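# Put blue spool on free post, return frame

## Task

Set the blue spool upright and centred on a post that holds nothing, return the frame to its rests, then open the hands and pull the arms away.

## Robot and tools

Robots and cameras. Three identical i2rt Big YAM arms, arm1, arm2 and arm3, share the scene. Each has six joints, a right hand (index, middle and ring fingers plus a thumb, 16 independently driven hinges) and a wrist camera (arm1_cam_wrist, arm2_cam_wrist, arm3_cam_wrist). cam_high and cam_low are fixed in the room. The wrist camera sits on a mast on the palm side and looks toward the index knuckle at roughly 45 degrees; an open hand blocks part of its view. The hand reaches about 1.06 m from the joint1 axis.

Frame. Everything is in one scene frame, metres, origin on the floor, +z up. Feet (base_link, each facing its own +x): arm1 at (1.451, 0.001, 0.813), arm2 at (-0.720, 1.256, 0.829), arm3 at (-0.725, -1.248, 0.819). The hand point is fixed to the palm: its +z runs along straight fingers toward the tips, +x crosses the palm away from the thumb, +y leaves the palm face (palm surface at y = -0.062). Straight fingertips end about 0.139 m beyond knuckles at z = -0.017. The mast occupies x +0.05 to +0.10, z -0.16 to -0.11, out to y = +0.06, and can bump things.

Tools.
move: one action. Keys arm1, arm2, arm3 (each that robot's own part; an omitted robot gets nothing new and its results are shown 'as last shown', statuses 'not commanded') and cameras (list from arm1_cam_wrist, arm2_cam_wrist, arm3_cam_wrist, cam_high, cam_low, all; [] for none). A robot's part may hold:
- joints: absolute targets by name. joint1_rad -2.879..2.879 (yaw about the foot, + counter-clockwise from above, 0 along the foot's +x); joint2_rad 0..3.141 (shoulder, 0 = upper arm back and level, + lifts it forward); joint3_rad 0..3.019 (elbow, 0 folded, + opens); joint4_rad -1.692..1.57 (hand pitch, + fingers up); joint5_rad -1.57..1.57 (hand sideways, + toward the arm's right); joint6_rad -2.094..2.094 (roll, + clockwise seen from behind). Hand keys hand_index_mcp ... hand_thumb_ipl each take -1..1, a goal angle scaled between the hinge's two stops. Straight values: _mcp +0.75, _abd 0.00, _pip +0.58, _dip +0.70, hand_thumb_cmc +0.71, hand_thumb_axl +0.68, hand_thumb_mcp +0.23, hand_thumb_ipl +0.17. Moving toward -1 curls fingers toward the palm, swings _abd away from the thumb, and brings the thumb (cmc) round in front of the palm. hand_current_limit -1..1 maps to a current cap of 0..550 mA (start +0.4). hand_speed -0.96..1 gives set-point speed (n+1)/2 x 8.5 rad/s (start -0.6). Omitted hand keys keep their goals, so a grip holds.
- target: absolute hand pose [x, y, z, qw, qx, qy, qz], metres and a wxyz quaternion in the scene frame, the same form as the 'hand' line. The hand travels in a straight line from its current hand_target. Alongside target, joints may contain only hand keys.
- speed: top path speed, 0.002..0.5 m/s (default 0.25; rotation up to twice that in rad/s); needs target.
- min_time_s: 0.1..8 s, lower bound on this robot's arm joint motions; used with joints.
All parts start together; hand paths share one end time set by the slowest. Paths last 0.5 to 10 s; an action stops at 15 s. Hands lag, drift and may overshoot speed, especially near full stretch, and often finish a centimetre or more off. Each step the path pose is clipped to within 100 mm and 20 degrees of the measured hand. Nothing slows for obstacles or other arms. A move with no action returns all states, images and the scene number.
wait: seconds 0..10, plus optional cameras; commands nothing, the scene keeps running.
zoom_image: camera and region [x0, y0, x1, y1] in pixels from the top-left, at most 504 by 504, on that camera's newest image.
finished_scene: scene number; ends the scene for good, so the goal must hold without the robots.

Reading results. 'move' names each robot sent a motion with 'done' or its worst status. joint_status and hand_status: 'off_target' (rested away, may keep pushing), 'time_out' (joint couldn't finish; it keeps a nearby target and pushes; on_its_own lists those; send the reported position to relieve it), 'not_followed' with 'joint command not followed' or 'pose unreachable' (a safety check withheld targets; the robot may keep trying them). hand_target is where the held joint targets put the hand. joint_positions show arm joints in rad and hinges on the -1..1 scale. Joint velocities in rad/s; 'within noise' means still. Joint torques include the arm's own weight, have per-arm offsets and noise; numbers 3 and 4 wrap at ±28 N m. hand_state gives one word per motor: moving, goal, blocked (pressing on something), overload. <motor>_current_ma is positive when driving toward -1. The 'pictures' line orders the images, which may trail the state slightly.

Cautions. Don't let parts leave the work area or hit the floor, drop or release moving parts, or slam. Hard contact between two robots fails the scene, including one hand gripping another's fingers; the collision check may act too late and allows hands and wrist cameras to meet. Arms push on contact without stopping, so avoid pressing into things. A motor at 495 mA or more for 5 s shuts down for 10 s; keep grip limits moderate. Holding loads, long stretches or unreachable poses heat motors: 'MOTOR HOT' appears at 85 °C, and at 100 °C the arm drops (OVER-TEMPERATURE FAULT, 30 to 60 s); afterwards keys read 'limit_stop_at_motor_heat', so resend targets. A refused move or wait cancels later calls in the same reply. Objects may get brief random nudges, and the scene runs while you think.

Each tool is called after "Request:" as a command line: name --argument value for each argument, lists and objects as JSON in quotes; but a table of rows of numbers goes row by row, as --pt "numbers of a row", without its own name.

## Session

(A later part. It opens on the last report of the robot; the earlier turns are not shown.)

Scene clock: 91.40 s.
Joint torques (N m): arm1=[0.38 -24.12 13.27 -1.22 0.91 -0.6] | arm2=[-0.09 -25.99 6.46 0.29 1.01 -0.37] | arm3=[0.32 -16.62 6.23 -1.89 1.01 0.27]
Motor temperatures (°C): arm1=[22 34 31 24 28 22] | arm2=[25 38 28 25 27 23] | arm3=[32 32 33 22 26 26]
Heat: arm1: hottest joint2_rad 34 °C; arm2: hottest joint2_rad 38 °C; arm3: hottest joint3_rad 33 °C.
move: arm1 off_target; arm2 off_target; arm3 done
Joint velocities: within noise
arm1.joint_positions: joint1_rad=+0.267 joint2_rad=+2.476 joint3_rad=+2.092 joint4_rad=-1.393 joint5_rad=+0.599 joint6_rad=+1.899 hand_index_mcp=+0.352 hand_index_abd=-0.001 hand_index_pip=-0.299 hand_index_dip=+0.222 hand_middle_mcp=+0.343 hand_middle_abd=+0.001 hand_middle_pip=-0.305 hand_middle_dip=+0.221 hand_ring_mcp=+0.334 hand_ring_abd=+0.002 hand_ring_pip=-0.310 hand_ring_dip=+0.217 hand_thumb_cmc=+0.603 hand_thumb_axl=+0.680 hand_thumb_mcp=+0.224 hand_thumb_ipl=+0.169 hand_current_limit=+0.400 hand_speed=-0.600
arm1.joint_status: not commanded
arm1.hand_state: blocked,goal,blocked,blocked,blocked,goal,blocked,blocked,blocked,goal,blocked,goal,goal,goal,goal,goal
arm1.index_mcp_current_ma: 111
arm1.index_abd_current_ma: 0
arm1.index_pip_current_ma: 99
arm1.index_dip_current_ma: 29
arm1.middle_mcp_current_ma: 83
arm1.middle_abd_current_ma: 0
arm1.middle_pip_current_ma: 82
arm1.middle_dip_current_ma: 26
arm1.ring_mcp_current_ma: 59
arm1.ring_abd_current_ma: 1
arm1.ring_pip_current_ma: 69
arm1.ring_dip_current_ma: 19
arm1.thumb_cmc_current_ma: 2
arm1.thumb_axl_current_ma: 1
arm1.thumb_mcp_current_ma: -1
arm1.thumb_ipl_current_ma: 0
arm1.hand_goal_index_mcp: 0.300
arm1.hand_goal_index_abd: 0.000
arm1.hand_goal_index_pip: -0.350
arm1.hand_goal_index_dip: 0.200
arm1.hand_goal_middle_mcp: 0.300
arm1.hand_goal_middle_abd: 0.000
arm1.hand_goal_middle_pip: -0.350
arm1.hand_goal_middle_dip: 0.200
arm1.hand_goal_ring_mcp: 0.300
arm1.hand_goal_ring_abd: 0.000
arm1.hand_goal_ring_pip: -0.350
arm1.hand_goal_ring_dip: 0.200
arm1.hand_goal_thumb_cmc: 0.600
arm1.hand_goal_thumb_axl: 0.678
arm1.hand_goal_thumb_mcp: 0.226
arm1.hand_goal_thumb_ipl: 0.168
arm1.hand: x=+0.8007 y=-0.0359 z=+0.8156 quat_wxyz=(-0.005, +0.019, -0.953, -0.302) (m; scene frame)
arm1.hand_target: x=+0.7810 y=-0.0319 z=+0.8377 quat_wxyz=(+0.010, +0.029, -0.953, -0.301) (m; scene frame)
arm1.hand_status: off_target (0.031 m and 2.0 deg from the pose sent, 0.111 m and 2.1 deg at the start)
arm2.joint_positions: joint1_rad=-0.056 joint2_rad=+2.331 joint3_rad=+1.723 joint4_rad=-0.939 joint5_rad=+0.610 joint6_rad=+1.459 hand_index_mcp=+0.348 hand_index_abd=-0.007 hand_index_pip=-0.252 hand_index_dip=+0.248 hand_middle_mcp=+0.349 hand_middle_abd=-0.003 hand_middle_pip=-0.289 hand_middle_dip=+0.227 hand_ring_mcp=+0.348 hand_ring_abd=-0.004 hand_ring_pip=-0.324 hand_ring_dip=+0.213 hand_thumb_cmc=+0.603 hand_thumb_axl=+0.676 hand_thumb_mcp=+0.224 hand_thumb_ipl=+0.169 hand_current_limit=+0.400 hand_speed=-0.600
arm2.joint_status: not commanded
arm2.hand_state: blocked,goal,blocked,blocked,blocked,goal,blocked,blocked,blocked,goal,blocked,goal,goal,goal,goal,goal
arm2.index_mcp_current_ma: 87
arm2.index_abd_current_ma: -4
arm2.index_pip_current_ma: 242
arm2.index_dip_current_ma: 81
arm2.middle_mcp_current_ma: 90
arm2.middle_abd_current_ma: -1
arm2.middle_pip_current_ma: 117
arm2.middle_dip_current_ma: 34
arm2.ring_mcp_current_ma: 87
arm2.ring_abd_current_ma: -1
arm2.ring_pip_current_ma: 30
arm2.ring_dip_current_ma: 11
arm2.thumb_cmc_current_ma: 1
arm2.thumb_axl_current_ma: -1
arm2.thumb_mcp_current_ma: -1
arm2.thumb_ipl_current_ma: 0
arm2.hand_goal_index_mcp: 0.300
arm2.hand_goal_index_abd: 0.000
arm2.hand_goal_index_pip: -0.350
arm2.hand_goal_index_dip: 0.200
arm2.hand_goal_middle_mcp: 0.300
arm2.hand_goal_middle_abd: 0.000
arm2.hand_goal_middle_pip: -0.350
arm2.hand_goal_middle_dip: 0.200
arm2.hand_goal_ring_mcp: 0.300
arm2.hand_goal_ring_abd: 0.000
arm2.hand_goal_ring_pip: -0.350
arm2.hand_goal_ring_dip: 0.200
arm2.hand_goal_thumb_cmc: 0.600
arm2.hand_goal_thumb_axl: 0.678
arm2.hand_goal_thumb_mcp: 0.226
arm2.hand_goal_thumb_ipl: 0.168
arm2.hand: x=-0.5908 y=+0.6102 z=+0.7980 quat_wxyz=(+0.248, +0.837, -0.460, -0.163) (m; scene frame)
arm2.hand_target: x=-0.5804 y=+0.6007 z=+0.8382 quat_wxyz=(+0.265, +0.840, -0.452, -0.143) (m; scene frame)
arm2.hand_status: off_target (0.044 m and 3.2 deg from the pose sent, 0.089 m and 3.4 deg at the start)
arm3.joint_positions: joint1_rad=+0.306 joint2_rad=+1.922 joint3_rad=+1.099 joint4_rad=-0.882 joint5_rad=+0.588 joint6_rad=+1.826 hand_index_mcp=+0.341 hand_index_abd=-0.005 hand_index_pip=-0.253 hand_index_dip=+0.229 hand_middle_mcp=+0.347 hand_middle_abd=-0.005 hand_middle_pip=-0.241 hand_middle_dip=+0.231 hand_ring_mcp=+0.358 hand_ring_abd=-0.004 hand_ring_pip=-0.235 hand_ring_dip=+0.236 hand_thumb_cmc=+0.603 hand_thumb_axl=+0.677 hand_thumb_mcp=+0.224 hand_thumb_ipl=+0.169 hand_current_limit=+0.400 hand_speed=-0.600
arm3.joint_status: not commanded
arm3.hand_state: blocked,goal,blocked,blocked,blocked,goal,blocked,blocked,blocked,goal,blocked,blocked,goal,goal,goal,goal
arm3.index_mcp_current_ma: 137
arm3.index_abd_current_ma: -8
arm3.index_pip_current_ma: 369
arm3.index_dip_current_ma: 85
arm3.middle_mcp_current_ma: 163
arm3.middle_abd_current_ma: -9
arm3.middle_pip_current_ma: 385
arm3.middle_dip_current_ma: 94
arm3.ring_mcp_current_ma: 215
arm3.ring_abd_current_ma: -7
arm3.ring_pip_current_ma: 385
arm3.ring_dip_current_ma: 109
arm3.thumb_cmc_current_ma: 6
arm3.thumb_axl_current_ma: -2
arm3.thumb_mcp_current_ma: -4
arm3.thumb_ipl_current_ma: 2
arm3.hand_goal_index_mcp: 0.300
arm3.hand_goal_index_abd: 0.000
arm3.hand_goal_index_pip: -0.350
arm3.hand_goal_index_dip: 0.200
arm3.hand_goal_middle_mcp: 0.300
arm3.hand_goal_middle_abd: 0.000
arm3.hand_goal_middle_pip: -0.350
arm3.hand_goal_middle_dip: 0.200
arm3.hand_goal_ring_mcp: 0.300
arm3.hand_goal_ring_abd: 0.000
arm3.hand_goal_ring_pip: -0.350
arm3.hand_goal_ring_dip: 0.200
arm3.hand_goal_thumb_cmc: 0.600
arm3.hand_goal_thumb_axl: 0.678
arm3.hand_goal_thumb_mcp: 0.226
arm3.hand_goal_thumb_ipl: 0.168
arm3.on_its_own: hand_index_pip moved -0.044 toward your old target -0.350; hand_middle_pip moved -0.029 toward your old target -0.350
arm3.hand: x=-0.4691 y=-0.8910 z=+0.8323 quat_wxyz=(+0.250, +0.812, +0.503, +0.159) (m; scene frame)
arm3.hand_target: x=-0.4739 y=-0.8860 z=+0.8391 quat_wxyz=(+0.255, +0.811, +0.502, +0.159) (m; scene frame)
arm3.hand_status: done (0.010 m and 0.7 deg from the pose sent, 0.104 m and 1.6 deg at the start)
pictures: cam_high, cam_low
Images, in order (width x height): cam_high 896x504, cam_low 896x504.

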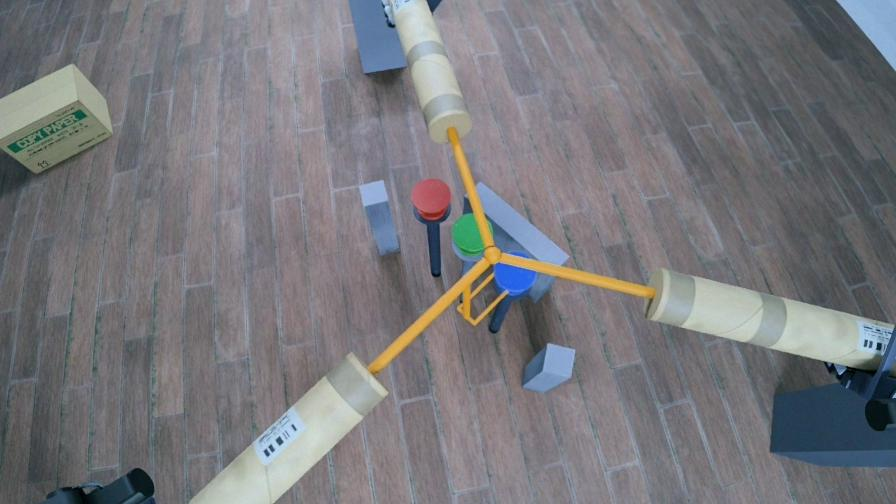

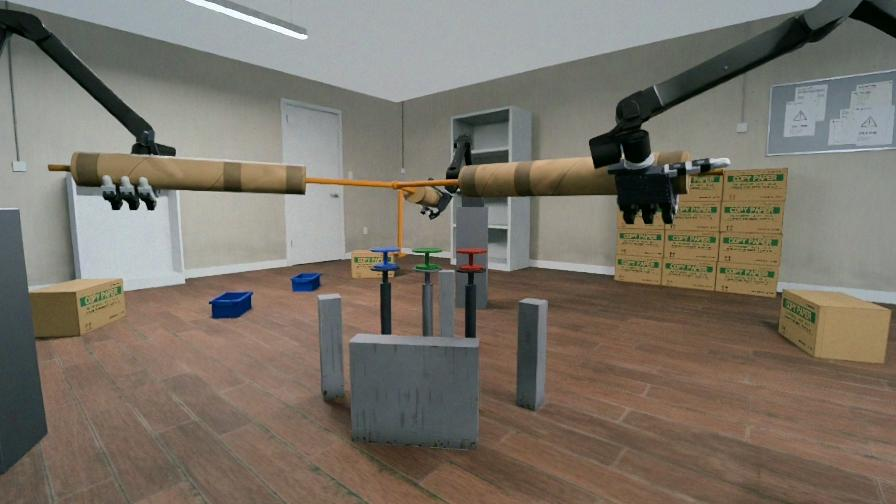

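Request:
move --arm1 '{"target":[0.726,0.053,0.837,-0.0092,-0.0291,0.9533,0.3006],"speed":0.1}' --arm2 '{"target":[-0.633,0.685,0.839,-0.2649,-0.8401,0.4514,0.1423],"speed":0.1}' --arm3 '{"target":[-0.527,-0.801,0.839,0.2557,0.811,0.5019,0.1583],"speed":0.1}' --cameras '["cam_high","cam_low"]'

Request:
move --arm1 '{"target":[0.801,0.180,0.70,-0.0092,-0.0291,0.9533,0.3006],"speed":0.12}' --arm2 '{"target":[-0.558,0.812,0.70,-0.2649,-0.8401,0.4514,0.1423],"speed":0.12}' --arm3 '{"target":[-0.452,-0.674,0.70,0.2557,0.811,0.5019,0.1583],"speed":0.12}' --cameras '["cam_high","cam_low"]'

Scene clock: 93.60 s.
Joint torques (N m): arm1=[-0.09 -27.69 15.15 -1.05 0.97 -0.6] | arm2=[0.44 -21.3 5.42 0.34 1 -0.3] | arm3=[0.44 -19.6 7.1 -2.29 1.04 0.2]
Motor temperatures (°C): arm1=[22 35 31 24 28 22] | arm2=[25 38 28 25 27 23] | arm3=[32 32 33 22 26 26]
Heat: arm1: hottest joint2_rad 35 °C; arm2: hottest joint2_rad 38 °C; arm3: hottest joint3_rad 33 °C.
move: arm1 off_target; arm2 off_target; arm3 off_target
Joint velocities: within noise
arm1.joint_positions: joint1_rad=+0.141 joint2_rad=+2.568 joint3_rad=+2.257 joint4_rad=-1.379 joint5_rad=+0.614 joint6_rad=+1.745 hand_index_mcp=+0.348 hand_index_abd=-0.001 hand_index_pip=-0.299 hand_index_dip=+0.222 hand_middle_mcp=+0.340 hand_middle_abd=+0.001 hand_middle_pip=-0.309 hand_middle_dip=+0.221 hand_ring_mcp=+0.330 hand_ring_abd=+0.000 hand_ring_pip=-0.316 hand_ring_dip=+0.217 hand_thumb_cmc=+0.603 hand_thumb_axl=+0.680 hand_thumb_mcp=+0.224 hand_thumb_ipl=+0.169 hand_current_limit=+0.400 hand_speed=-0.600
arm1.joint_status: not commanded
arm1.hand_state: blocked,goal,blocked,blocked,blocked,goal,blocked,blocked,blocked,goal,blocked,goal,goal,goal,goal,goal
arm1.index_mcp_current_ma: 97
arm1.index_abd_current_ma: 0
arm1.index_pip_current_ma: 99
arm1.index_dip_current_ma: 29
arm1.middle_mcp_current_ma: 73
arm1.middle_abd_current_ma: 0
arm1.middle_pip_current_ma: 71
arm1.middle_dip_current_ma: 26
arm1.ring_mcp_current_ma: 49
arm1.ring_abd_current_ma: 0
arm1.ring_pip_current_ma: 53
arm1.ring_dip_current_ma: 19
arm1.thumb_cmc_current_ma: 2
arm1.thumb_axl_current_ma: 1
arm1.thumb_mcp_current_ma: -1
arm1.thumb_ipl_current_ma: 0
arm1.hand_goal_index_mcp: 0.300
arm1.hand_goal_index_abd: 0.000
arm1.hand_goal_index_pip: -0.350
arm1.hand_goal_index_dip: 0.200
arm1.hand_goal_middle_mcp: 0.300
arm1.hand_goal_middle_abd: 0.000
arm1.hand_goal_middle_pip: -0.350
arm1.hand_goal_middle_dip: 0.200
arm1.hand_goal_ring_mcp: 0.300
arm1.hand_goal_ring_abd: 0.000
arm1.hand_goal_ring_pip: -0.350
arm1.hand_goal_ring_dip: 0.200
arm1.hand_goal_thumb_cmc: 0.600
arm1.hand_goal_thumb_axl: 0.678
arm1.hand_goal_thumb_mcp: 0.226
arm1.hand_goal_thumb_ipl: 0.168
arm1.hand: x=+0.7494 y=+0.0442 z=+0.8062 quat_wxyz=(-0.006, +0.020, -0.954, -0.299) (m; scene frame)
arm1.hand_target: x=+0.7291 y=+0.0530 z=+0.8378 quat_wxyz=(+0.011, +0.030, -0.953, -0.301) (m; scene frame)
arm1.hand_status: off_target (0.040 m and 2.0 deg from the pose sent, 0.118 m and 2.0 deg at the start)
arm2.joint_positions: joint1_rad=-0.071 joint2_rad=+2.113 joint3_rad=+1.327 joint4_rad=-0.745 joint5_rad=+0.608 joint6_rad=+1.432 hand_index_mcp=+0.341 hand_index_abd=-0.004 hand_index_pip=-0.257 hand_index_dip=+0.248 hand_middle_mcp=+0.348 hand_middle_abd=-0.003 hand_middle_pip=-0.289 hand_middle_dip=+0.227 hand_ring_mcp=+0.352 hand_ring_abd=-0.004 hand_ring_pip=-0.320 hand_ring_dip=+0.214 hand_thumb_cmc=+0.603 hand_thumb_axl=+0.676 hand_thumb_mcp=+0.224 hand_thumb_ipl=+0.169 hand_current_limit=+0.400 hand_speed=-0.600
arm2.joint_status: not commanded
arm2.hand_state: blocked,goal,blocked,blocked,blocked,goal,blocked,blocked,blocked,goal,blocked,goal,goal,goal,goal,goal
arm2.index_mcp_current_ma: 68
arm2.index_abd_current_ma: -2
arm2.index_pip_current_ma: 224
arm2.index_dip_current_ma: 81
arm2.middle_mcp_current_ma: 88
arm2.middle_abd_current_ma: -1
arm2.middle_pip_current_ma: 117
arm2.middle_dip_current_ma: 34
arm2.ring_mcp_current_ma: 101
arm2.ring_abd_current_ma: -1
arm2.ring_pip_current_ma: 38
arm2.ring_dip_current_ma: 12
arm2.thumb_cmc_current_ma: 1
arm2.thumb_axl_current_ma: -1
arm2.thumb_mcp_current_ma: -1
arm2.thumb_ipl_current_ma: 0
arm2.hand_goal_index_mcp: 0.300
arm2.hand_goal_index_abd: 0.000
arm2.hand_goal_index_pip: -0.350
arm2.hand_goal_index_dip: 0.200
arm2.hand_goal_middle_mcp: 0.300
arm2.hand_goal_middle_abd: 0.000
arm2.hand_goal_middle_pip: -0.350
arm2.hand_goal_middle_dip: 0.200
arm2.hand_goal_ring_mcp: 0.300
arm2.hand_goal_ring_abd: 0.000
arm2.hand_goal_ring_pip: -0.350
arm2.hand_goal_ring_dip: 0.200
arm2.hand_goal_thumb_cmc: 0.600
arm2.hand_goal_thumb_axl: 0.678
arm2.hand_goal_thumb_mcp: 0.226
arm2.hand_goal_thumb_ipl: 0.168
arm2.hand: x=-0.6412 y=+0.6941 z=+0.8082 quat_wxyz=(+0.248, +0.839, -0.457, -0.161) (m; scene frame)
arm2.hand_target: x=-0.6333 y=+0.6855 z=+0.8383 quat_wxyz=(+0.265, +0.840, -0.452, -0.143) (m; scene frame)
arm2.hand_status: off_target (0.033 m and 2.9 deg from the pose sent, 0.095 m and 3.2 deg at the start)
arm3.joint_positions: joint1_rad=+0.437 joint2_rad=+2.082 joint3_rad=+1.371 joint4_rad=-1.083 joint5_rad=+0.560 joint6_rad=+1.986 hand_index_mcp=+0.341 hand_index_abd=-0.006 hand_index_pip=-0.271 hand_index_dip=+0.229 hand_middle_mcp=+0.347 hand_middle_abd=-0.006 hand_middle_pip=-0.266 hand_middle_dip=+0.231 hand_ring_mcp=+0.358 hand_ring_abd=-0.005 hand_ring_pip=-0.266 hand_ring_dip=+0.236 hand_thumb_cmc=+0.605 hand_thumb_axl=+0.677 hand_thumb_mcp=+0.224 hand_thumb_ipl=+0.169 hand_current_limit=+0.400 hand_speed=-0.600
arm3.joint_status: not commanded
arm3.hand_state: blocked,goal,blocked,blocked,blocked,goal,blocked,blocked,blocked,goal,blocked,blocked,goal,goal,goal,goal
arm3.index_mcp_current_ma: 137
arm3.index_abd_current_ma: -11
arm3.index_pip_current_ma: 285
arm3.index_dip_current_ma: 85
arm3.middle_mcp_current_ma: 163
arm3.middle_abd_current_ma: -10
arm3.middle_pip_current_ma: 308
arm3.middle_dip_current_ma: 94
arm3.ring_mcp_current_ma: 215
arm3.ring_abd_current_ma: -8
arm3.ring_pip_current_ma: 307
arm3.ring_dip_current_ma: 109
arm3.thumb_cmc_current_ma: 10
arm3.thumb_axl_current_ma: -2
arm3.thumb_mcp_current_ma: -4
arm3.thumb_ipl_current_ma: 2
arm3.hand_goal_index_mcp: 0.300
arm3.hand_goal_index_abd: 0.000
arm3.hand_goal_index_pip: -0.350
arm3.hand_goal_index_dip: 0.200
arm3.hand_goal_middle_mcp: 0.300
arm3.hand_goal_middle_abd: 0.000
arm3.hand_goal_middle_pip: -0.350
arm3.hand_goal_middle_dip: 0.200
arm3.hand_goal_ring_mcp: 0.300
arm3.hand_goal_ring_abd: 0.000
arm3.hand_goal_ring_pip: -0.350
arm3.hand_goal_ring_dip: 0.200
arm3.hand_goal_thumb_cmc: 0.600
arm3.hand_goal_thumb_axl: 0.678
arm3.hand_goal_thumb_mcp: 0.226
arm3.hand_goal_thumb_ipl: 0.168
arm3.on_its_own: hand_middle_pip moved -0.025 toward your old target -0.350; hand_ring_pip moved -0.031 toward your old target -0.350
arm3.hand: x=-0.5211 y=-0.8079 z=+0.8287 quat_wxyz=(+0.250, +0.814, +0.500, +0.156) (m; scene frame)
arm3.hand_target: x=-0.5270 y=-0.8011 z=+0.8390 quat_wxyz=(+0.255, +0.811, +0.502, +0.159) (m; scene frame)
arm3.hand_status: off_target (0.014 m and 0.8 deg from the pose sent, 0.107 m and 0.7 deg at the start)
pictures: cam_high, cam_low
Images, in order (width x height): cam_high 896x504, cam_low 896x504.

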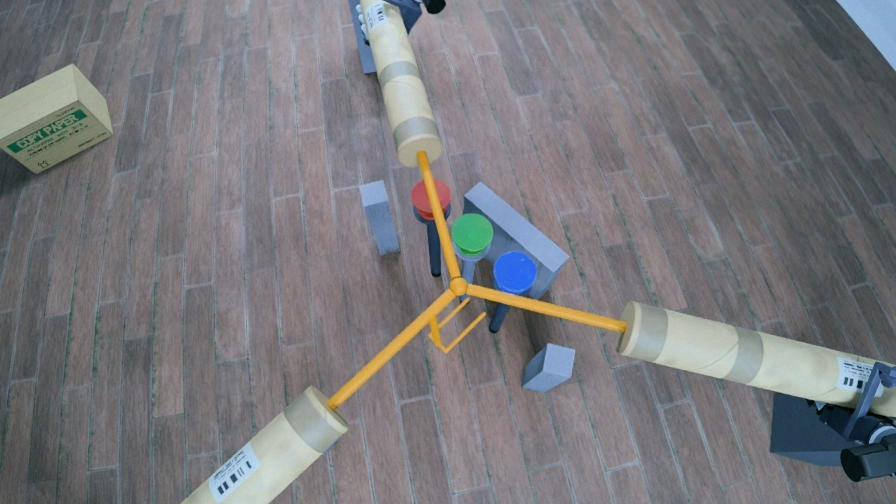

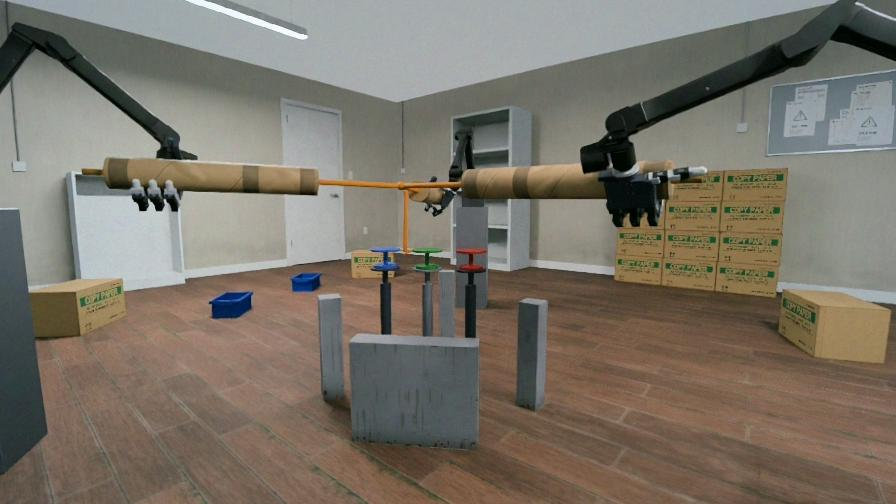

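Scene clock: 96.13 s.
Joint torques (N m): arm1=[-0.15 -26.93 6.5 0.06 1.15 -0.69] | arm2=[1.2 -18.08 3.12 0.14 1.28 0.02] | arm3=[-0.91 -25.05 8.23 -1.89 1.15 -0.09]
Motor temperatures (°C): arm1=[22 35 31 24 28 22] | arm2=[25 38 28 25 27 23] | arm3=[32 32 33 22 26 26]
Heat: arm1: hottest joint2_rad 35 °C; arm2: hottest joint2_rad 38 °C; arm3: hottest joint3_rad 33 °C.
move: arm1 off_target; arm2 off_target; arm3 off_target
Joint velocities: within noise
arm1.joint_positions: joint1_rad=-0.028 joint2_rad=+2.539 joint3_rad=+1.805 joint4_rad=-0.821 joint5_rad=+0.610 joint6_rad=+1.538 hand_index_mcp=+0.342 hand_index_abd=+0.000 hand_index_pip=-0.305 hand_index_dip=+0.222 hand_middle_mcp=+0.336 hand_middle_abd=+0.001 hand_middle_pip=-0.312 hand_middle_dip=+0.221 hand_ring_mcp=+0.330 hand_ring_abd=+0.000 hand_ring_pip=-0.317 hand_ring_dip=+0.215 hand_thumb_cmc=+0.603 hand_thumb_axl=+0.680 hand_thumb_mcp=+0.224 hand_thumb_ipl=+0.169 hand_current_limit=+0.400 hand_speed=-0.600
arm1.joint_status: not commanded
arm1.hand_state: blocked,goal,blocked,blocked,blocked,goal,blocked,blocked,blocked,goal,blocked,goal,goal,goal,goal,goal
arm1.index_mcp_current_ma: 81
arm1.index_abd_current_ma: 0
arm1.index_pip_current_ma: 82
arm1.index_dip_current_ma: 29
arm1.middle_mcp_current_ma: 64
arm1.middle_abd_current_ma: 0
arm1.middle_pip_current_ma: 62
arm1.middle_dip_current_ma: 26
arm1.ring_mcp_current_ma: 47
arm1.ring_abd_current_ma: 0
arm1.ring_pip_current_ma: 50
arm1.ring_dip_current_ma: 16
arm1.thumb_cmc_current_ma: 2
arm1.thumb_axl_current_ma: 1
arm1.thumb_mcp_current_ma: -1
arm1.thumb_ipl_current_ma: 0
arm1.hand_goal_index_mcp: 0.300
arm1.hand_goal_index_abd: 0.000
arm1.hand_goal_index_pip: -0.350
arm1.hand_goal_index_dip: 0.200
arm1.hand_goal_middle_mcp: 0.300
arm1.hand_goal_middle_abd: 0.000
arm1.hand_goal_middle_pip: -0.350
arm1.hand_goal_middle_dip: 0.200
arm1.hand_goal_ring_mcp: 0.300
arm1.hand_goal_ring_abd: 0.000
arm1.hand_goal_ring_pip: -0.350
arm1.hand_goal_ring_dip: 0.200
arm1.hand_goal_thumb_cmc: 0.600
arm1.hand_goal_thumb_axl: 0.678
arm1.hand_goal_thumb_mcp: 0.226
arm1.hand_goal_thumb_ipl: 0.168
arm1.hand: x=+0.8123 y=+0.1642 z=+0.6726 quat_wxyz=(+0.001, +0.018, -0.956, -0.293) (m; scene frame)
arm1.hand_target: x=+0.8017 y=+0.1799 z=+0.6998 quat_wxyz=(+0.008, +0.028, -0.953, -0.301) (m; scene frame)
arm1.hand_status: off_target (0.034 m and 1.9 deg from the pose sent, 0.180 m and 2.0 deg at the start)
arm2.joint_positions: joint1_rad=+0.173 joint2_rad=+2.288 joint3_rad=+1.167 joint4_rad=-0.564 joint5_rad=+0.602 joint6_rad=+1.708 hand_index_mcp=+0.343 hand_index_abd=-0.003 hand_index_pip=-0.272 hand_index_dip=+0.229 hand_middle_mcp=+0.348 hand_middle_abd=-0.002 hand_middle_pip=-0.295 hand_middle_dip=+0.226 hand_ring_mcp=+0.359 hand_ring_abd=-0.004 hand_ring_pip=-0.318 hand_ring_dip=+0.214 hand_thumb_cmc=+0.603 hand_thumb_axl=+0.676 hand_thumb_mcp=+0.224 hand_thumb_ipl=+0.169 hand_current_limit=+0.400 hand_speed=-0.600
arm2.joint_status: not commanded
arm2.hand_state: blocked,goal,blocked,blocked,blocked,goal,blocked,blocked,blocked,goal,blocked,goal,goal,goal,goal,goal
arm2.index_mcp_current_ma: 73
arm2.index_abd_current_ma: -1
arm2.index_pip_current_ma: 168
arm2.index_dip_current_ma: 36
arm2.middle_mcp_current_ma: 88
arm2.middle_abd_current_ma: -1
arm2.middle_pip_current_ma: 99
arm2.middle_dip_current_ma: 30
arm2.ring_mcp_current_ma: 120
arm2.ring_abd_current_ma: -1
arm2.ring_pip_current_ma: 42
arm2.ring_dip_current_ma: 11
arm2.thumb_cmc_current_ma: 1
arm2.thumb_axl_current_ma: -1
arm2.thumb_mcp_current_ma: -1
arm2.thumb_ipl_current_ma: 0
arm2.hand_goal_index_mcp: 0.300
arm2.hand_goal_index_abd: 0.000
arm2.hand_goal_index_pip: -0.350
arm2.hand_goal_index_dip: 0.200
arm2.hand_goal_middle_mcp: 0.300
arm2.hand_goal_middle_abd: 0.000
arm2.hand_goal_middle_pip: -0.350
arm2.hand_goal_middle_dip: 0.200
arm2.hand_goal_ring_mcp: 0.300
arm2.hand_goal_ring_abd: 0.000
arm2.hand_goal_ring_pip: -0.350
arm2.hand_goal_ring_dip: 0.200
arm2.hand_goal_thumb_cmc: 0.600
arm2.hand_goal_thumb_axl: 0.678
arm2.hand_goal_thumb_mcp: 0.226
arm2.hand_goal_thumb_ipl: 0.168
arm2.hand: x=-0.5708 y=+0.8166 z=+0.6877 quat_wxyz=(+0.251, +0.842, -0.451, -0.158) (m; scene frame)
arm2.hand_target: x=-0.5582 y=+0.8122 z=+0.6998 quat_wxyz=(+0.265, +0.840, -0.451, -0.142) (m; scene frame)
arm2.hand_status: off_target (0.018 m and 2.4 deg from the pose sent, 0.180 m and 2.9 deg at the start)
arm3.joint_positions: joint1_rad=+0.363 joint2_rad=+2.601 joint3_rad=+1.954 joint4_rad=-1.108 joint5_rad=+0.577 joint6_rad=+1.913 hand_index_mcp=+0.341 hand_index_abd=-0.006 hand_index_pip=-0.282 hand_index_dip=+0.226 hand_middle_mcp=+0.347 hand_middle_abd=-0.006 hand_middle_pip=-0.284 hand_middle_dip=+0.231 hand_ring_mcp=+0.350 hand_ring_abd=-0.005 hand_ring_pip=-0.283 hand_ring_dip=+0.232 hand_thumb_cmc=+0.607 hand_thumb_axl=+0.677 hand_thumb_mcp=+0.225 hand_thumb_ipl=+0.169 hand_current_limit=+0.400 hand_speed=-0.600
arm3.joint_status: not commanded
arm3.hand_state: blocked,goal,blocked,blocked,blocked,goal,blocked,blocked,blocked,goal,blocked,blocked,goal,goal,goal,goal
arm3.index_mcp_current_ma: 139
arm3.index_abd_current_ma: -11
arm3.index_pip_current_ma: 241
arm3.index_dip_current_ma: 73
arm3.middle_mcp_current_ma: 163
arm3.middle_abd_current_ma: -10
arm3.middle_pip_current_ma: 230
arm3.middle_dip_current_ma: 92
arm3.ring_mcp_current_ma: 176
arm3.ring_abd_current_ma: -8
arm3.ring_pip_current_ma: 235
arm3.ring_dip_current_ma: 97
arm3.thumb_cmc_current_ma: 15
arm3.thumb_axl_current_ma: -2
arm3.thumb_mcp_current_ma: -2
arm3.thumb_ipl_current_ma: 2
arm3.hand_goal_index_mcp: 0.300
arm3.hand_goal_index_abd: 0.000
arm3.hand_goal_index_pip: -0.350
arm3.hand_goal_index_dip: 0.200
arm3.hand_goal_middle_mcp: 0.300
arm3.hand_goal_middle_abd: 0.000
arm3.hand_goal_middle_pip: -0.350
arm3.hand_goal_middle_dip: 0.200
arm3.hand_goal_ring_mcp: 0.300
arm3.hand_goal_ring_abd: 0.000
arm3.hand_goal_ring_pip: -0.350
arm3.hand_goal_ring_dip: 0.200
arm3.hand_goal_thumb_cmc: 0.600
arm3.hand_goal_thumb_axl: 0.678
arm3.hand_goal_thumb_mcp: 0.226
arm3.hand_goal_thumb_ipl: 0.168
arm3.hand: x=-0.4569 y=-0.6850 z=+0.6870 quat_wxyz=(+0.252, +0.816, +0.496, +0.156) (m; scene frame)
arm3.hand_target: x=-0.4523 y=-0.6744 z=+0.7001 quat_wxyz=(+0.255, +0.811, +0.502, +0.159) (m; scene frame)
arm3.hand_status: off_target (0.018 m and 1.0 deg from the pose sent, 0.198 m and 0.8 deg at the start)
pictures: cam_high, cam_low
Images, in order (width x height): cam_high 896x504, cam_low 896x504.

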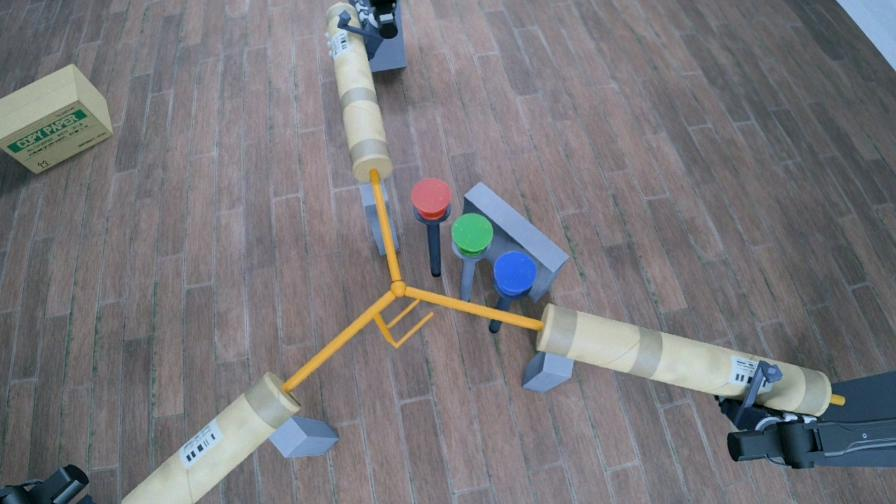

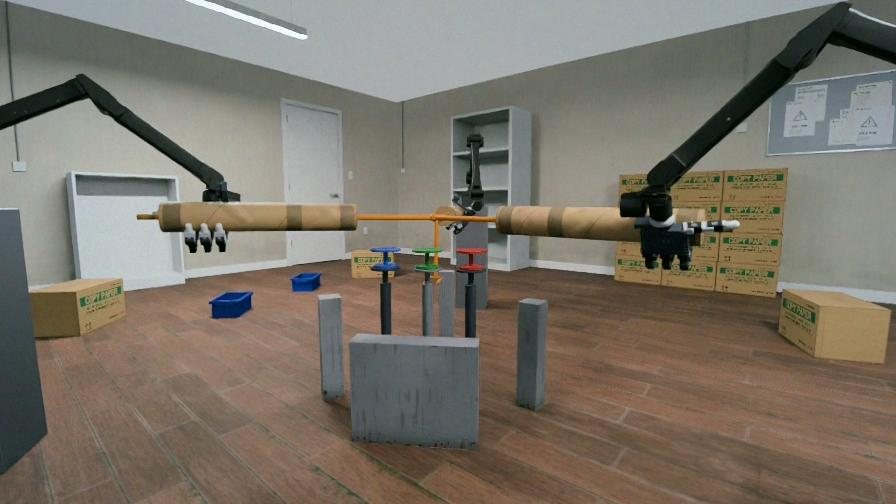

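Request:
move --arm1 '{"target":[0.805,0.188,0.52,-0.0092,-0.0291,0.9533,0.3006],"speed":0.1}' --arm2 '{"target":[-0.554,0.816,0.52,-0.2649,-0.8401,0.4514,0.1423],"speed":0.1}' --arm3 '{"target":[-0.447,-0.664,0.52,0.2557,0.811,0.5019,0.1583],"speed":0.1}' --cameras '["cam_high","cam_low"]'

Request:
zoom_image --camera "cam_high" --region '[250, 180, 600, 470]'

Request:
zoom_image --camera "cam_low" --region '[300, 200, 600, 350]'

Scene clock: 98.87 s.
Joint torques (N m): arm1=[-0.62 -23.77 8.46 -0.4 1.12 -0.46] | arm2=[-0.62 -18.37 1.74 -0.16 1.31 0.02] | arm3=[-0.5 -25.41 8.08 -1.74 1.06 -0.08]
Motor temperatures (°C): arm1=[22 35 31 24 28 22] | arm2=[25 38 28 25 27 23] | arm3=[32 32 33 22 26 26]
Heat: arm1: hottest joint2_rad 35 °C; arm2: hottest joint2_rad 38 °C; arm3: hottest joint3_rad 33 °C.
move: arm1 off_target; arm2 off_target; arm3 off_target
Joint velocities: within noise
arm1.joint_positions: joint1_rad=-0.045 joint2_rad=+2.862 joint3_rad=+1.973 joint4_rad=-0.629 joint5_rad=+0.606 joint6_rad=+1.496 hand_index_mcp=+0.338 hand_index_abd=+0.000 hand_index_pip=-0.309 hand_index_dip=+0.221 hand_middle_mcp=+0.337 hand_middle_abd=-0.001 hand_middle_pip=-0.312 hand_middle_dip=+0.222 hand_ring_mcp=+0.339 hand_ring_abd=-0.003 hand_ring_pip=-0.311 hand_ring_dip=+0.217 hand_thumb_cmc=+0.603 hand_thumb_axl=+0.680 hand_thumb_mcp=+0.224 hand_thumb_ipl=+0.169 hand_current_limit=+0.400 hand_speed=-0.600
arm1.joint_status: not commanded
arm1.hand_state: blocked,goal,blocked,blocked,blocked,goal,blocked,blocked,blocked,goal,blocked,goal,goal,goal,goal,goal
arm1.index_mcp_current_ma: 70
arm1.index_abd_current_ma: 0
arm1.index_pip_current_ma: 70
arm1.index_dip_current_ma: 26
arm1.middle_mcp_current_ma: 66
arm1.middle_abd_current_ma: 0
arm1.middle_pip_current_ma: 63
arm1.middle_dip_current_ma: 27
arm1.ring_mcp_current_ma: 72
arm1.ring_abd_current_ma: -1
arm1.ring_pip_current_ma: 66
arm1.ring_dip_current_ma: 20
arm1.thumb_cmc_current_ma: 2
arm1.thumb_axl_current_ma: 1
arm1.thumb_mcp_current_ma: -1
arm1.thumb_ipl_current_ma: 0
arm1.hand_goal_index_mcp: 0.300
arm1.hand_goal_index_abd: 0.000
arm1.hand_goal_index_pip: -0.350
arm1.hand_goal_index_dip: 0.200
arm1.hand_goal_middle_mcp: 0.300
arm1.hand_goal_middle_abd: 0.000
arm1.hand_goal_middle_pip: -0.350
arm1.hand_goal_middle_dip: 0.200
arm1.hand_goal_ring_mcp: 0.300
arm1.hand_goal_ring_abd: 0.000
arm1.hand_goal_ring_pip: -0.350
arm1.hand_goal_ring_dip: 0.200
arm1.hand_goal_thumb_cmc: 0.600
arm1.hand_goal_thumb_axl: 0.678
arm1.hand_goal_thumb_mcp: 0.226
arm1.hand_goal_thumb_ipl: 0.168
arm1.hand: x=+0.8166 y=+0.1726 z=+0.5119 quat_wxyz=(+0.010, +0.024, -0.956, -0.292) (m; scene frame)
arm1.hand_target: x=+0.8058 y=+0.1878 z=+0.5203 quat_wxyz=(+0.009, +0.029, -0.953, -0.300) (m; scene frame)
arm1.hand_status: off_target (0.021 m and 1.2 deg from the pose sent, 0.155 m and 1.9 deg at the start)
arm2.joint_positions: joint1_rad=+0.189 joint2_rad=+2.722 joint3_rad=+1.393 joint4_rad=-0.348 joint5_rad=+0.600 joint6_rad=+1.718 hand_index_mcp=+0.342 hand_index_abd=-0.003 hand_index_pip=-0.285 hand_index_dip=+0.227 hand_middle_mcp=+0.348 hand_middle_abd=-0.002 hand_middle_pip=-0.301 hand_middle_dip=+0.222 hand_ring_mcp=+0.357 hand_ring_abd=-0.004 hand_ring_pip=-0.321 hand_ring_dip=+0.212 hand_thumb_cmc=+0.603 hand_thumb_axl=+0.676 hand_thumb_mcp=+0.224 hand_thumb_ipl=+0.169 hand_current_limit=+0.400 hand_speed=-0.600
arm2.joint_status: not commanded
arm2.hand_state: blocked,goal,blocked,blocked,blocked,goal,blocked,blocked,blocked,goal,blocked,goal,goal,goal,goal,goal
arm2.index_mcp_current_ma: 72
arm2.index_abd_current_ma: -1
arm2.index_pip_current_ma: 128
arm2.index_dip_current_ma: 33
arm2.middle_mcp_current_ma: 88
arm2.middle_abd_current_ma: -1
arm2.middle_pip_current_ma: 82
arm2.middle_dip_current_ma: 23
arm2.ring_mcp_current_ma: 114
arm2.ring_abd_current_ma: -1
arm2.ring_pip_current_ma: 37
arm2.ring_dip_current_ma: 10
arm2.thumb_cmc_current_ma: 1
arm2.thumb_axl_current_ma: -1
arm2.thumb_mcp_current_ma: -1
arm2.thumb_ipl_current_ma: 0
arm2.hand_goal_index_mcp: 0.300
arm2.hand_goal_index_abd: 0.000
arm2.hand_goal_index_pip: -0.350
arm2.hand_goal_index_dip: 0.200
arm2.hand_goal_middle_mcp: 0.300
arm2.hand_goal_middle_abd: 0.000
arm2.hand_goal_middle_pip: -0.350
arm2.hand_goal_middle_dip: 0.200
arm2.hand_goal_ring_mcp: 0.300
arm2.hand_goal_ring_abd: 0.000
arm2.hand_goal_ring_pip: -0.350
arm2.hand_goal_ring_dip: 0.200
arm2.hand_goal_thumb_cmc: 0.600
arm2.hand_goal_thumb_axl: 0.678
arm2.hand_goal_thumb_mcp: 0.226
arm2.hand_goal_thumb_ipl: 0.168
arm2.hand: x=-0.5622 y=+0.8209 z=+0.5117 quat_wxyz=(+0.254, +0.843, -0.449, -0.150) (m; scene frame)
arm2.hand_target: x=-0.5541 y=+0.8161 z=+0.5199 quat_wxyz=(+0.265, +0.840, -0.452, -0.142) (m; scene frame)
arm2.hand_status: off_target (0.013 m and 1.6 deg from the pose sent, 0.169 m and 2.4 deg at the start)
arm3.joint_positions: joint1_rad=+0.354 joint2_rad=+3.028 joint3_rad=+2.323 joint4_rad=-1.050 joint5_rad=+0.580 joint6_rad=+1.906 hand_index_mcp=+0.341 hand_index_abd=-0.006 hand_index_pip=-0.284 hand_index_dip=+0.226 hand_middle_mcp=+0.344 hand_middle_abd=-0.006 hand_middle_pip=-0.290 hand_middle_dip=+0.231 hand_ring_mcp=+0.344 hand_ring_abd=-0.004 hand_ring_pip=-0.288 hand_ring_dip=+0.231 hand_thumb_cmc=+0.607 hand_thumb_axl=+0.677 hand_thumb_mcp=+0.224 hand_thumb_ipl=+0.169 hand_current_limit=+0.400 hand_speed=-0.600
arm3.joint_status: not commanded
arm3.hand_state: blocked,goal,blocked,blocked,blocked,goal,blocked,blocked,blocked,goal,blocked,blocked,goal,goal,goal,goal
arm3.index_mcp_current_ma: 139
arm3.index_abd_current_ma: -11
arm3.index_pip_current_ma: 230
arm3.index_dip_current_ma: 73
arm3.middle_mcp_current_ma: 153
arm3.middle_abd_current_ma: -10
arm3.middle_pip_current_ma: 207
arm3.middle_dip_current_ma: 92
arm3.ring_mcp_current_ma: 151
arm3.ring_abd_current_ma: -7
arm3.ring_pip_current_ma: 213
arm3.ring_dip_current_ma: 93
arm3.thumb_cmc_current_ma: 15
arm3.thumb_axl_current_ma: -2
arm3.thumb_mcp_current_ma: -4
arm3.thumb_ipl_current_ma: 2
arm3.hand_goal_index_mcp: 0.300
arm3.hand_goal_index_abd: 0.000
arm3.hand_goal_index_pip: -0.350
arm3.hand_goal_index_dip: 0.200
arm3.hand_goal_middle_mcp: 0.300
arm3.hand_goal_middle_abd: 0.000
arm3.hand_goal_middle_pip: -0.350
arm3.hand_goal_middle_dip: 0.200
arm3.hand_goal_ring_mcp: 0.300
arm3.hand_goal_ring_abd: 0.000
arm3.hand_goal_ring_pip: -0.350
arm3.hand_goal_ring_dip: 0.200
arm3.hand_goal_thumb_cmc: 0.600
arm3.hand_goal_thumb_axl: 0.678
arm3.hand_goal_thumb_mcp: 0.226
arm3.hand_goal_thumb_ipl: 0.168
arm3.hand: x=-0.4491 y=-0.6772 z=+0.5092 quat_wxyz=(+0.254, +0.816, +0.495, +0.155) (m; scene frame)
arm3.hand_target: x=-0.4471 y=-0.6645 z=+0.5201 quat_wxyz=(+0.255, +0.811, +0.502, +0.159) (m; scene frame)
arm3.hand_status: off_target (0.017 m and 1.1 deg from the pose sent, 0.169 m and 1.0 deg at the start)
pictures: cam_high, cam_low
Images, in order (width x height): cam_high 896x504, cam_low 896x504.

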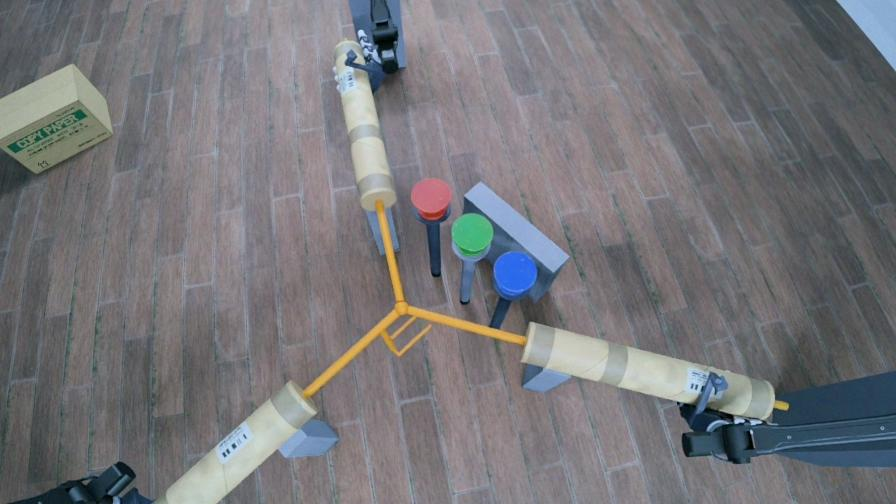

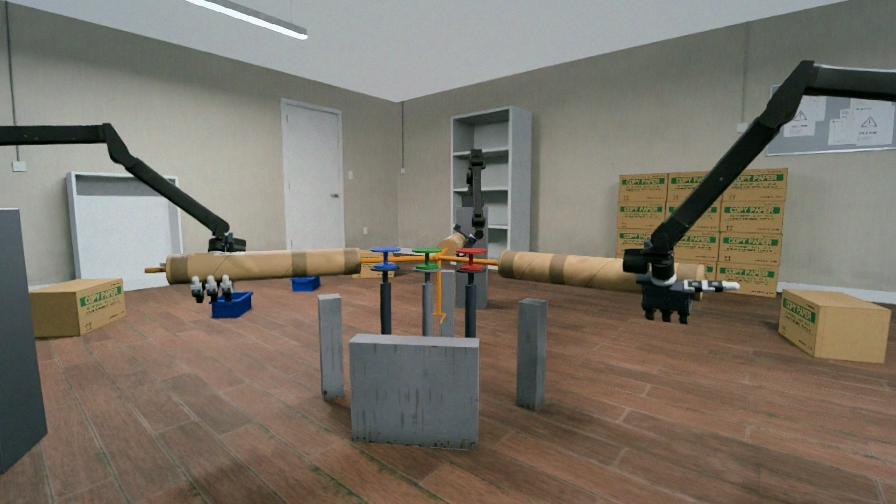

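Scaled by 1.440 from the camera's 896x504 image, which has a finer 1280x720 frame.

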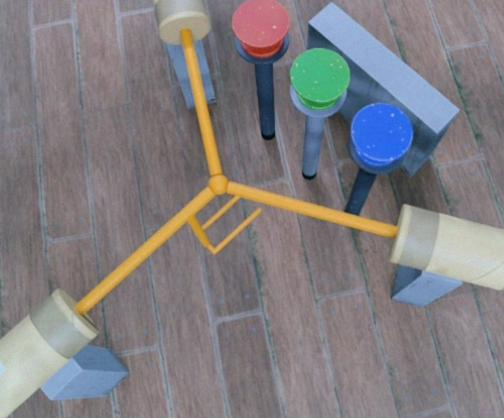

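Scaled by 1.680 from the camera's 896x504 image, which has a finer 1280x720 frame.

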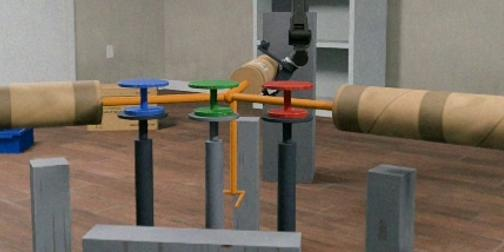

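Request:
move --arm1 '{"target":[0.805,0.188,0.455,-0.0092,-0.0291,0.9533,0.3006],"speed":0.04}' --arm2 '{"target":[-0.554,0.816,0.455,-0.2649,-0.8401,0.4514,0.1423],"speed":0.04}' --arm3 '{"target":[-0.447,-0.664,0.455,0.2557,0.811,0.5019,0.1583],"speed":0.04}' --cameras '["all"]'

Request:
zoom_image --camera "cam_high" --region '[250, 180, 600, 470]'

Request:
zoom_image --camera "cam_low" --region '[300, 200, 600, 350]'

Scene clock: 101.33 s.
Joint torques (N m): arm1=[0.26 -23.3 8.87 -0.53 1.15 -0.34] | arm2=[-0.32 -18.14 1.66 -0.13 1.4 -0.15] | arm3=[-0.32 -24.35 6.22 0.01 1.08 -0.22]
Motor temperatures (°C): arm1=[22 35 31 24 28 22] | arm2=[25 38 27 25 28 23] | arm3=[32 32 33 22 26 26]
Heat: arm1: hottest joint2_rad 35 °C; arm2: hottest joint2_rad 38 °C; arm3: hottest joint3_rad 33 °C.
move: arm1 off_target; arm2 off_target; arm3 off_target
Joint velocities: within noise
arm1.joint_positions: joint1_rad=-0.054 joint2_rad=+3.028 joint3_rad=+2.136 joint4_rad=-0.624 joint5_rad=+0.606 joint6_rad=+1.481 hand_index_mcp=+0.341 hand_index_abd=+0.000 hand_index_pip=-0.309 hand_index_dip=+0.218 hand_middle_mcp=+0.337 hand_middle_abd=-0.003 hand_middle_pip=-0.312 hand_middle_dip=+0.222 hand_ring_mcp=+0.337 hand_ring_abd=-0.003 hand_ring_pip=-0.311 hand_ring_dip=+0.217 hand_thumb_cmc=+0.603 hand_thumb_axl=+0.680 hand_thumb_mcp=+0.224 hand_thumb_ipl=+0.169 hand_current_limit=+0.400 hand_speed=-0.600
arm1.joint_status: not commanded
arm1.hand_state: blocked,goal,blocked,goal,blocked,goal,blocked,blocked,blocked,goal,blocked,goal,goal,goal,goal,goal
arm1.index_mcp_current_ma: 77
arm1.index_abd_current_ma: 0
arm1.index_pip_current_ma: 70
arm1.index_dip_current_ma: 20
arm1.middle_mcp_current_ma: 66
arm1.middle_abd_current_ma: -1
arm1.middle_pip_current_ma: 63
arm1.middle_dip_current_ma: 27
arm1.ring_mcp_current_ma: 66
arm1.ring_abd_current_ma: -1
arm1.ring_pip_current_ma: 66
arm1.ring_dip_current_ma: 20
arm1.thumb_cmc_current_ma: 2
arm1.thumb_axl_current_ma: 1
arm1.thumb_mcp_current_ma: -1
arm1.thumb_ipl_current_ma: 0
arm1.hand_goal_index_mcp: 0.300
arm1.hand_goal_index_abd: 0.000
arm1.hand_goal_index_pip: -0.350
arm1.hand_goal_index_dip: 0.200
arm1.hand_goal_middle_mcp: 0.300
arm1.hand_goal_middle_abd: 0.000
arm1.hand_goal_middle_pip: -0.350
arm1.hand_goal_middle_dip: 0.200
arm1.hand_goal_ring_mcp: 0.300
arm1.hand_goal_ring_abd: 0.000
arm1.hand_goal_ring_pip: -0.350
arm1.hand_goal_ring_dip: 0.200
arm1.hand_goal_thumb_cmc: 0.600
arm1.hand_goal_thumb_axl: 0.678
arm1.hand_goal_thumb_mcp: 0.226
arm1.hand_goal_thumb_ipl: 0.168
arm1.hand: x=+0.8166 y=+0.1777 z=+0.4476 quat_wxyz=(+0.008, +0.027, -0.956, -0.292) (m; scene frame)
arm1.hand_target: x=+0.8054 y=+0.1879 z=+0.4555 quat_wxyz=(+0.010, +0.029, -0.953, -0.300) (m; scene frame)
arm1.hand_status: off_target (0.017 m and 1.1 deg from the pose sent, 0.060 m and 1.2 deg at the start)
arm2.joint_positions: joint1_rad=+0.195 joint2_rad=+2.884 joint3_rad=+1.524 joint4_rad=-0.319 joint5_rad=+0.600 joint6_rad=+1.734 hand_index_mcp=+0.339 hand_index_abd=-0.003 hand_index_pip=-0.289 hand_index_dip=+0.227 hand_middle_mcp=+0.343 hand_middle_abd=-0.002 hand_middle_pip=-0.304 hand_middle_dip=+0.221 hand_ring_mcp=+0.349 hand_ring_abd=-0.004 hand_ring_pip=-0.321 hand_ring_dip=+0.212 hand_thumb_cmc=+0.603 hand_thumb_axl=+0.676 hand_thumb_mcp=+0.224 hand_thumb_ipl=+0.169 hand_current_limit=+0.400 hand_speed=-0.600
arm2.joint_status: not commanded
arm2.hand_state: blocked,goal,blocked,blocked,blocked,goal,blocked,blocked,blocked,goal,blocked,goal,goal,goal,goal,goal
arm2.index_mcp_current_ma: 64
arm2.index_abd_current_ma: -1
arm2.index_pip_current_ma: 115
arm2.index_dip_current_ma: 33
arm2.middle_mcp_current_ma: 74
arm2.middle_abd_current_ma: -1
arm2.middle_pip_current_ma: 75
arm2.middle_dip_current_ma: 22
arm2.ring_mcp_current_ma: 90
arm2.ring_abd_current_ma: -1
arm2.ring_pip_current_ma: 37
arm2.ring_dip_current_ma: 10
arm2.thumb_cmc_current_ma: 1
arm2.thumb_axl_current_ma: -1
arm2.thumb_mcp_current_ma: -1
arm2.thumb_ipl_current_ma: 0
arm2.hand_goal_index_mcp: 0.300
arm2.hand_goal_index_abd: 0.000
arm2.hand_goal_index_pip: -0.350
arm2.hand_goal_index_dip: 0.200
arm2.hand_goal_middle_mcp: 0.300
arm2.hand_goal_middle_abd: 0.000
arm2.hand_goal_middle_pip: -0.350
arm2.hand_goal_middle_dip: 0.200
arm2.hand_goal_ring_mcp: 0.300
arm2.hand_goal_ring_abd: 0.000
arm2.hand_goal_ring_pip: -0.350
arm2.hand_goal_ring_dip: 0.200
arm2.hand_goal_thumb_cmc: 0.600
arm2.hand_goal_thumb_axl: 0.678
arm2.hand_goal_thumb_mcp: 0.226
arm2.hand_goal_thumb_ipl: 0.168
arm2.hand: x=-0.5614 y=+0.8252 z=+0.4474 quat_wxyz=(+0.255, +0.841, -0.454, -0.149) (m; scene frame)
arm2.hand_target: x=-0.5541 y=+0.8161 z=+0.4550 quat_wxyz=(+0.265, +0.840, -0.452, -0.142) (m; scene frame)
arm2.hand_status: off_target (0.014 m and 1.4 deg from the pose sent, 0.057 m and 1.6 deg at the start)
arm3.joint_positions: joint1_rad=+0.350 joint2_rad=+3.141 joint3_rad=+2.447 joint4_rad=-1.000 joint5_rad=+0.559 joint6_rad=+1.877 hand_index_mcp=+0.336 hand_index_abd=-0.002 hand_index_pip=-0.293 hand_index_dip=+0.226 hand_middle_mcp=+0.344 hand_middle_abd=+0.000 hand_middle_pip=-0.290 hand_middle_dip=+0.231 hand_ring_mcp=+0.347 hand_ring_abd=+0.003 hand_ring_pip=-0.279 hand_ring_dip=+0.235 hand_thumb_cmc=+0.610 hand_thumb_axl=+0.675 hand_thumb_mcp=+0.245 hand_thumb_ipl=+0.169 hand_current_limit=+0.400 hand_speed=-0.600
arm3.joint_status: not commanded
arm3.hand_state: blocked,goal,blocked,blocked,blocked,goal,blocked,blocked,blocked,goal,blocked,blocked,goal,goal,goal,goal
arm3.index_mcp_current_ma: 119
arm3.index_abd_current_ma: -2
arm3.index_pip_current_ma: 193
arm3.index_dip_current_ma: 73
arm3.middle_mcp_current_ma: 151
arm3.middle_abd_current_ma: 0
arm3.middle_pip_current_ma: 207
arm3.middle_dip_current_ma: 92
arm3.ring_mcp_current_ma: 164
arm3.ring_abd_current_ma: 4
arm3.ring_pip_current_ma: 251
arm3.ring_dip_current_ma: 107
arm3.thumb_cmc_current_ma: 25
arm3.thumb_axl_current_ma: -6
arm3.thumb_mcp_current_ma: 70
arm3.thumb_ipl_current_ma: 2
arm3.hand_goal_index_mcp: 0.300
arm3.hand_goal_index_abd: 0.000
arm3.hand_goal_index_pip: -0.350
arm3.hand_goal_index_dip: 0.200
arm3.hand_goal_middle_mcp: 0.300
arm3.hand_goal_middle_abd: 0.000
arm3.hand_goal_middle_pip: -0.350
arm3.hand_goal_middle_dip: 0.200
arm3.hand_goal_ring_mcp: 0.300
arm3.hand_goal_ring_abd: 0.000
arm3.hand_goal_ring_pip: -0.350
arm3.hand_goal_ring_dip: 0.200
arm3.hand_goal_thumb_cmc: 0.600
arm3.hand_goal_thumb_axl: 0.678
arm3.hand_goal_thumb_mcp: 0.226
arm3.hand_goal_thumb_ipl: 0.168
arm3.hand: x=-0.4460 y=-0.6687 z=+0.4618 quat_wxyz=(+0.229, +0.819, +0.499, +0.164) (m; scene frame)
arm3.hand_target: x=-0.4473 y=-0.6649 z=+0.4558 quat_wxyz=(+0.231, +0.809, +0.514, +0.167) (m; scene frame)
arm3.hand_status: off_target (0.008 m and 3.3 deg from the pose sent, 0.056 m and 1.1 deg at the start; a joint's target at an end of its range on 35 of 68 steps)
pictures: arm1_cam_wrist, arm2_cam_wrist, arm3_cam_wrist, cam_high, cam_low
Images, in order (width x height): arm1_cam_wrist 672x504, arm2_cam_wrist 672x504, arm3_cam_wrist 672x504, cam_high 896x504, cam_low 896x504.

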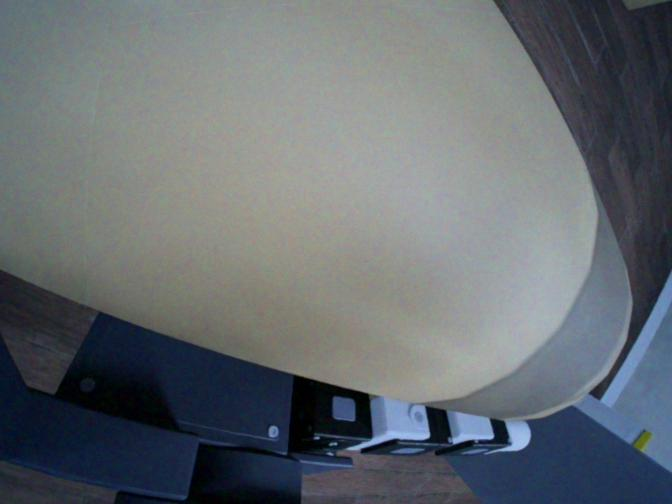

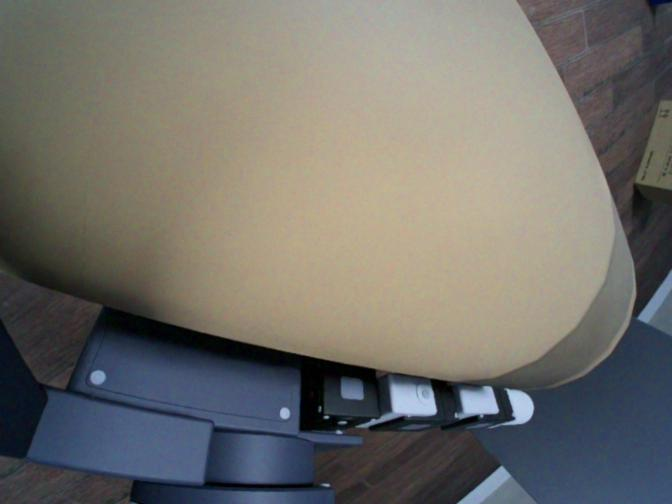

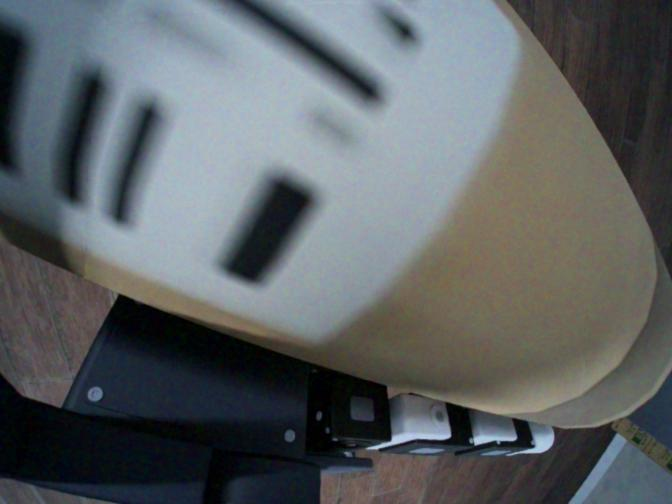

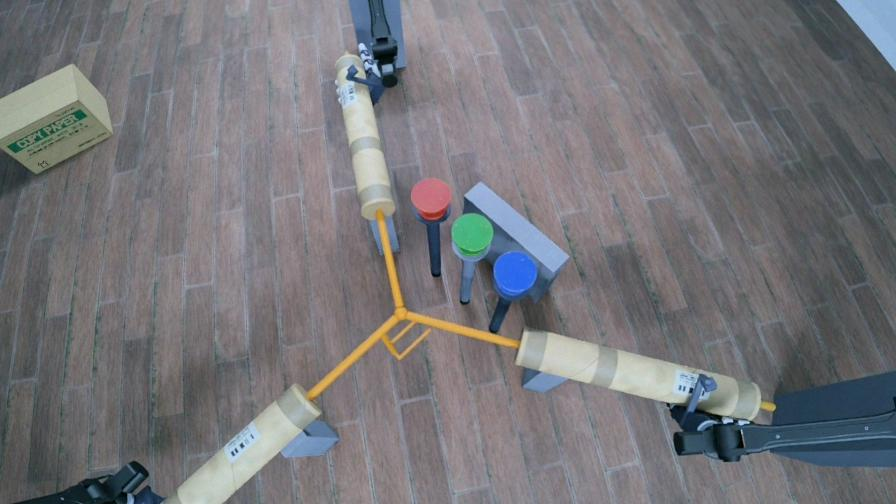

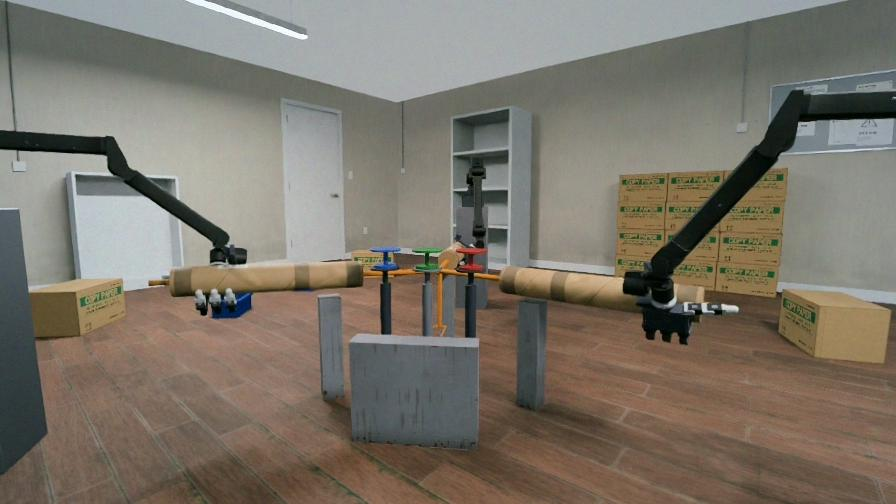

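Scaled by 1.440 from the camera's 896x504 image, which has a finer 1280x720 frame.

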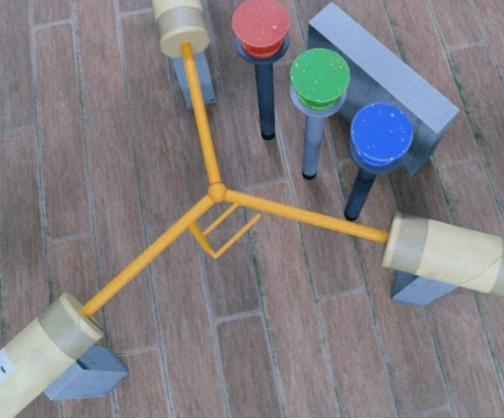

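Scaled by 1.680 from the camera's 896x504 image, which has a finer 1280x720 frame.

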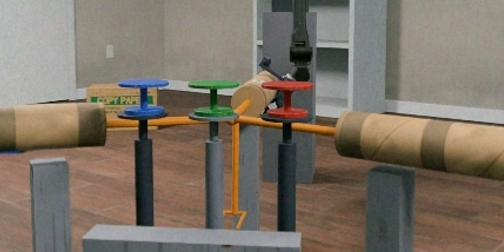

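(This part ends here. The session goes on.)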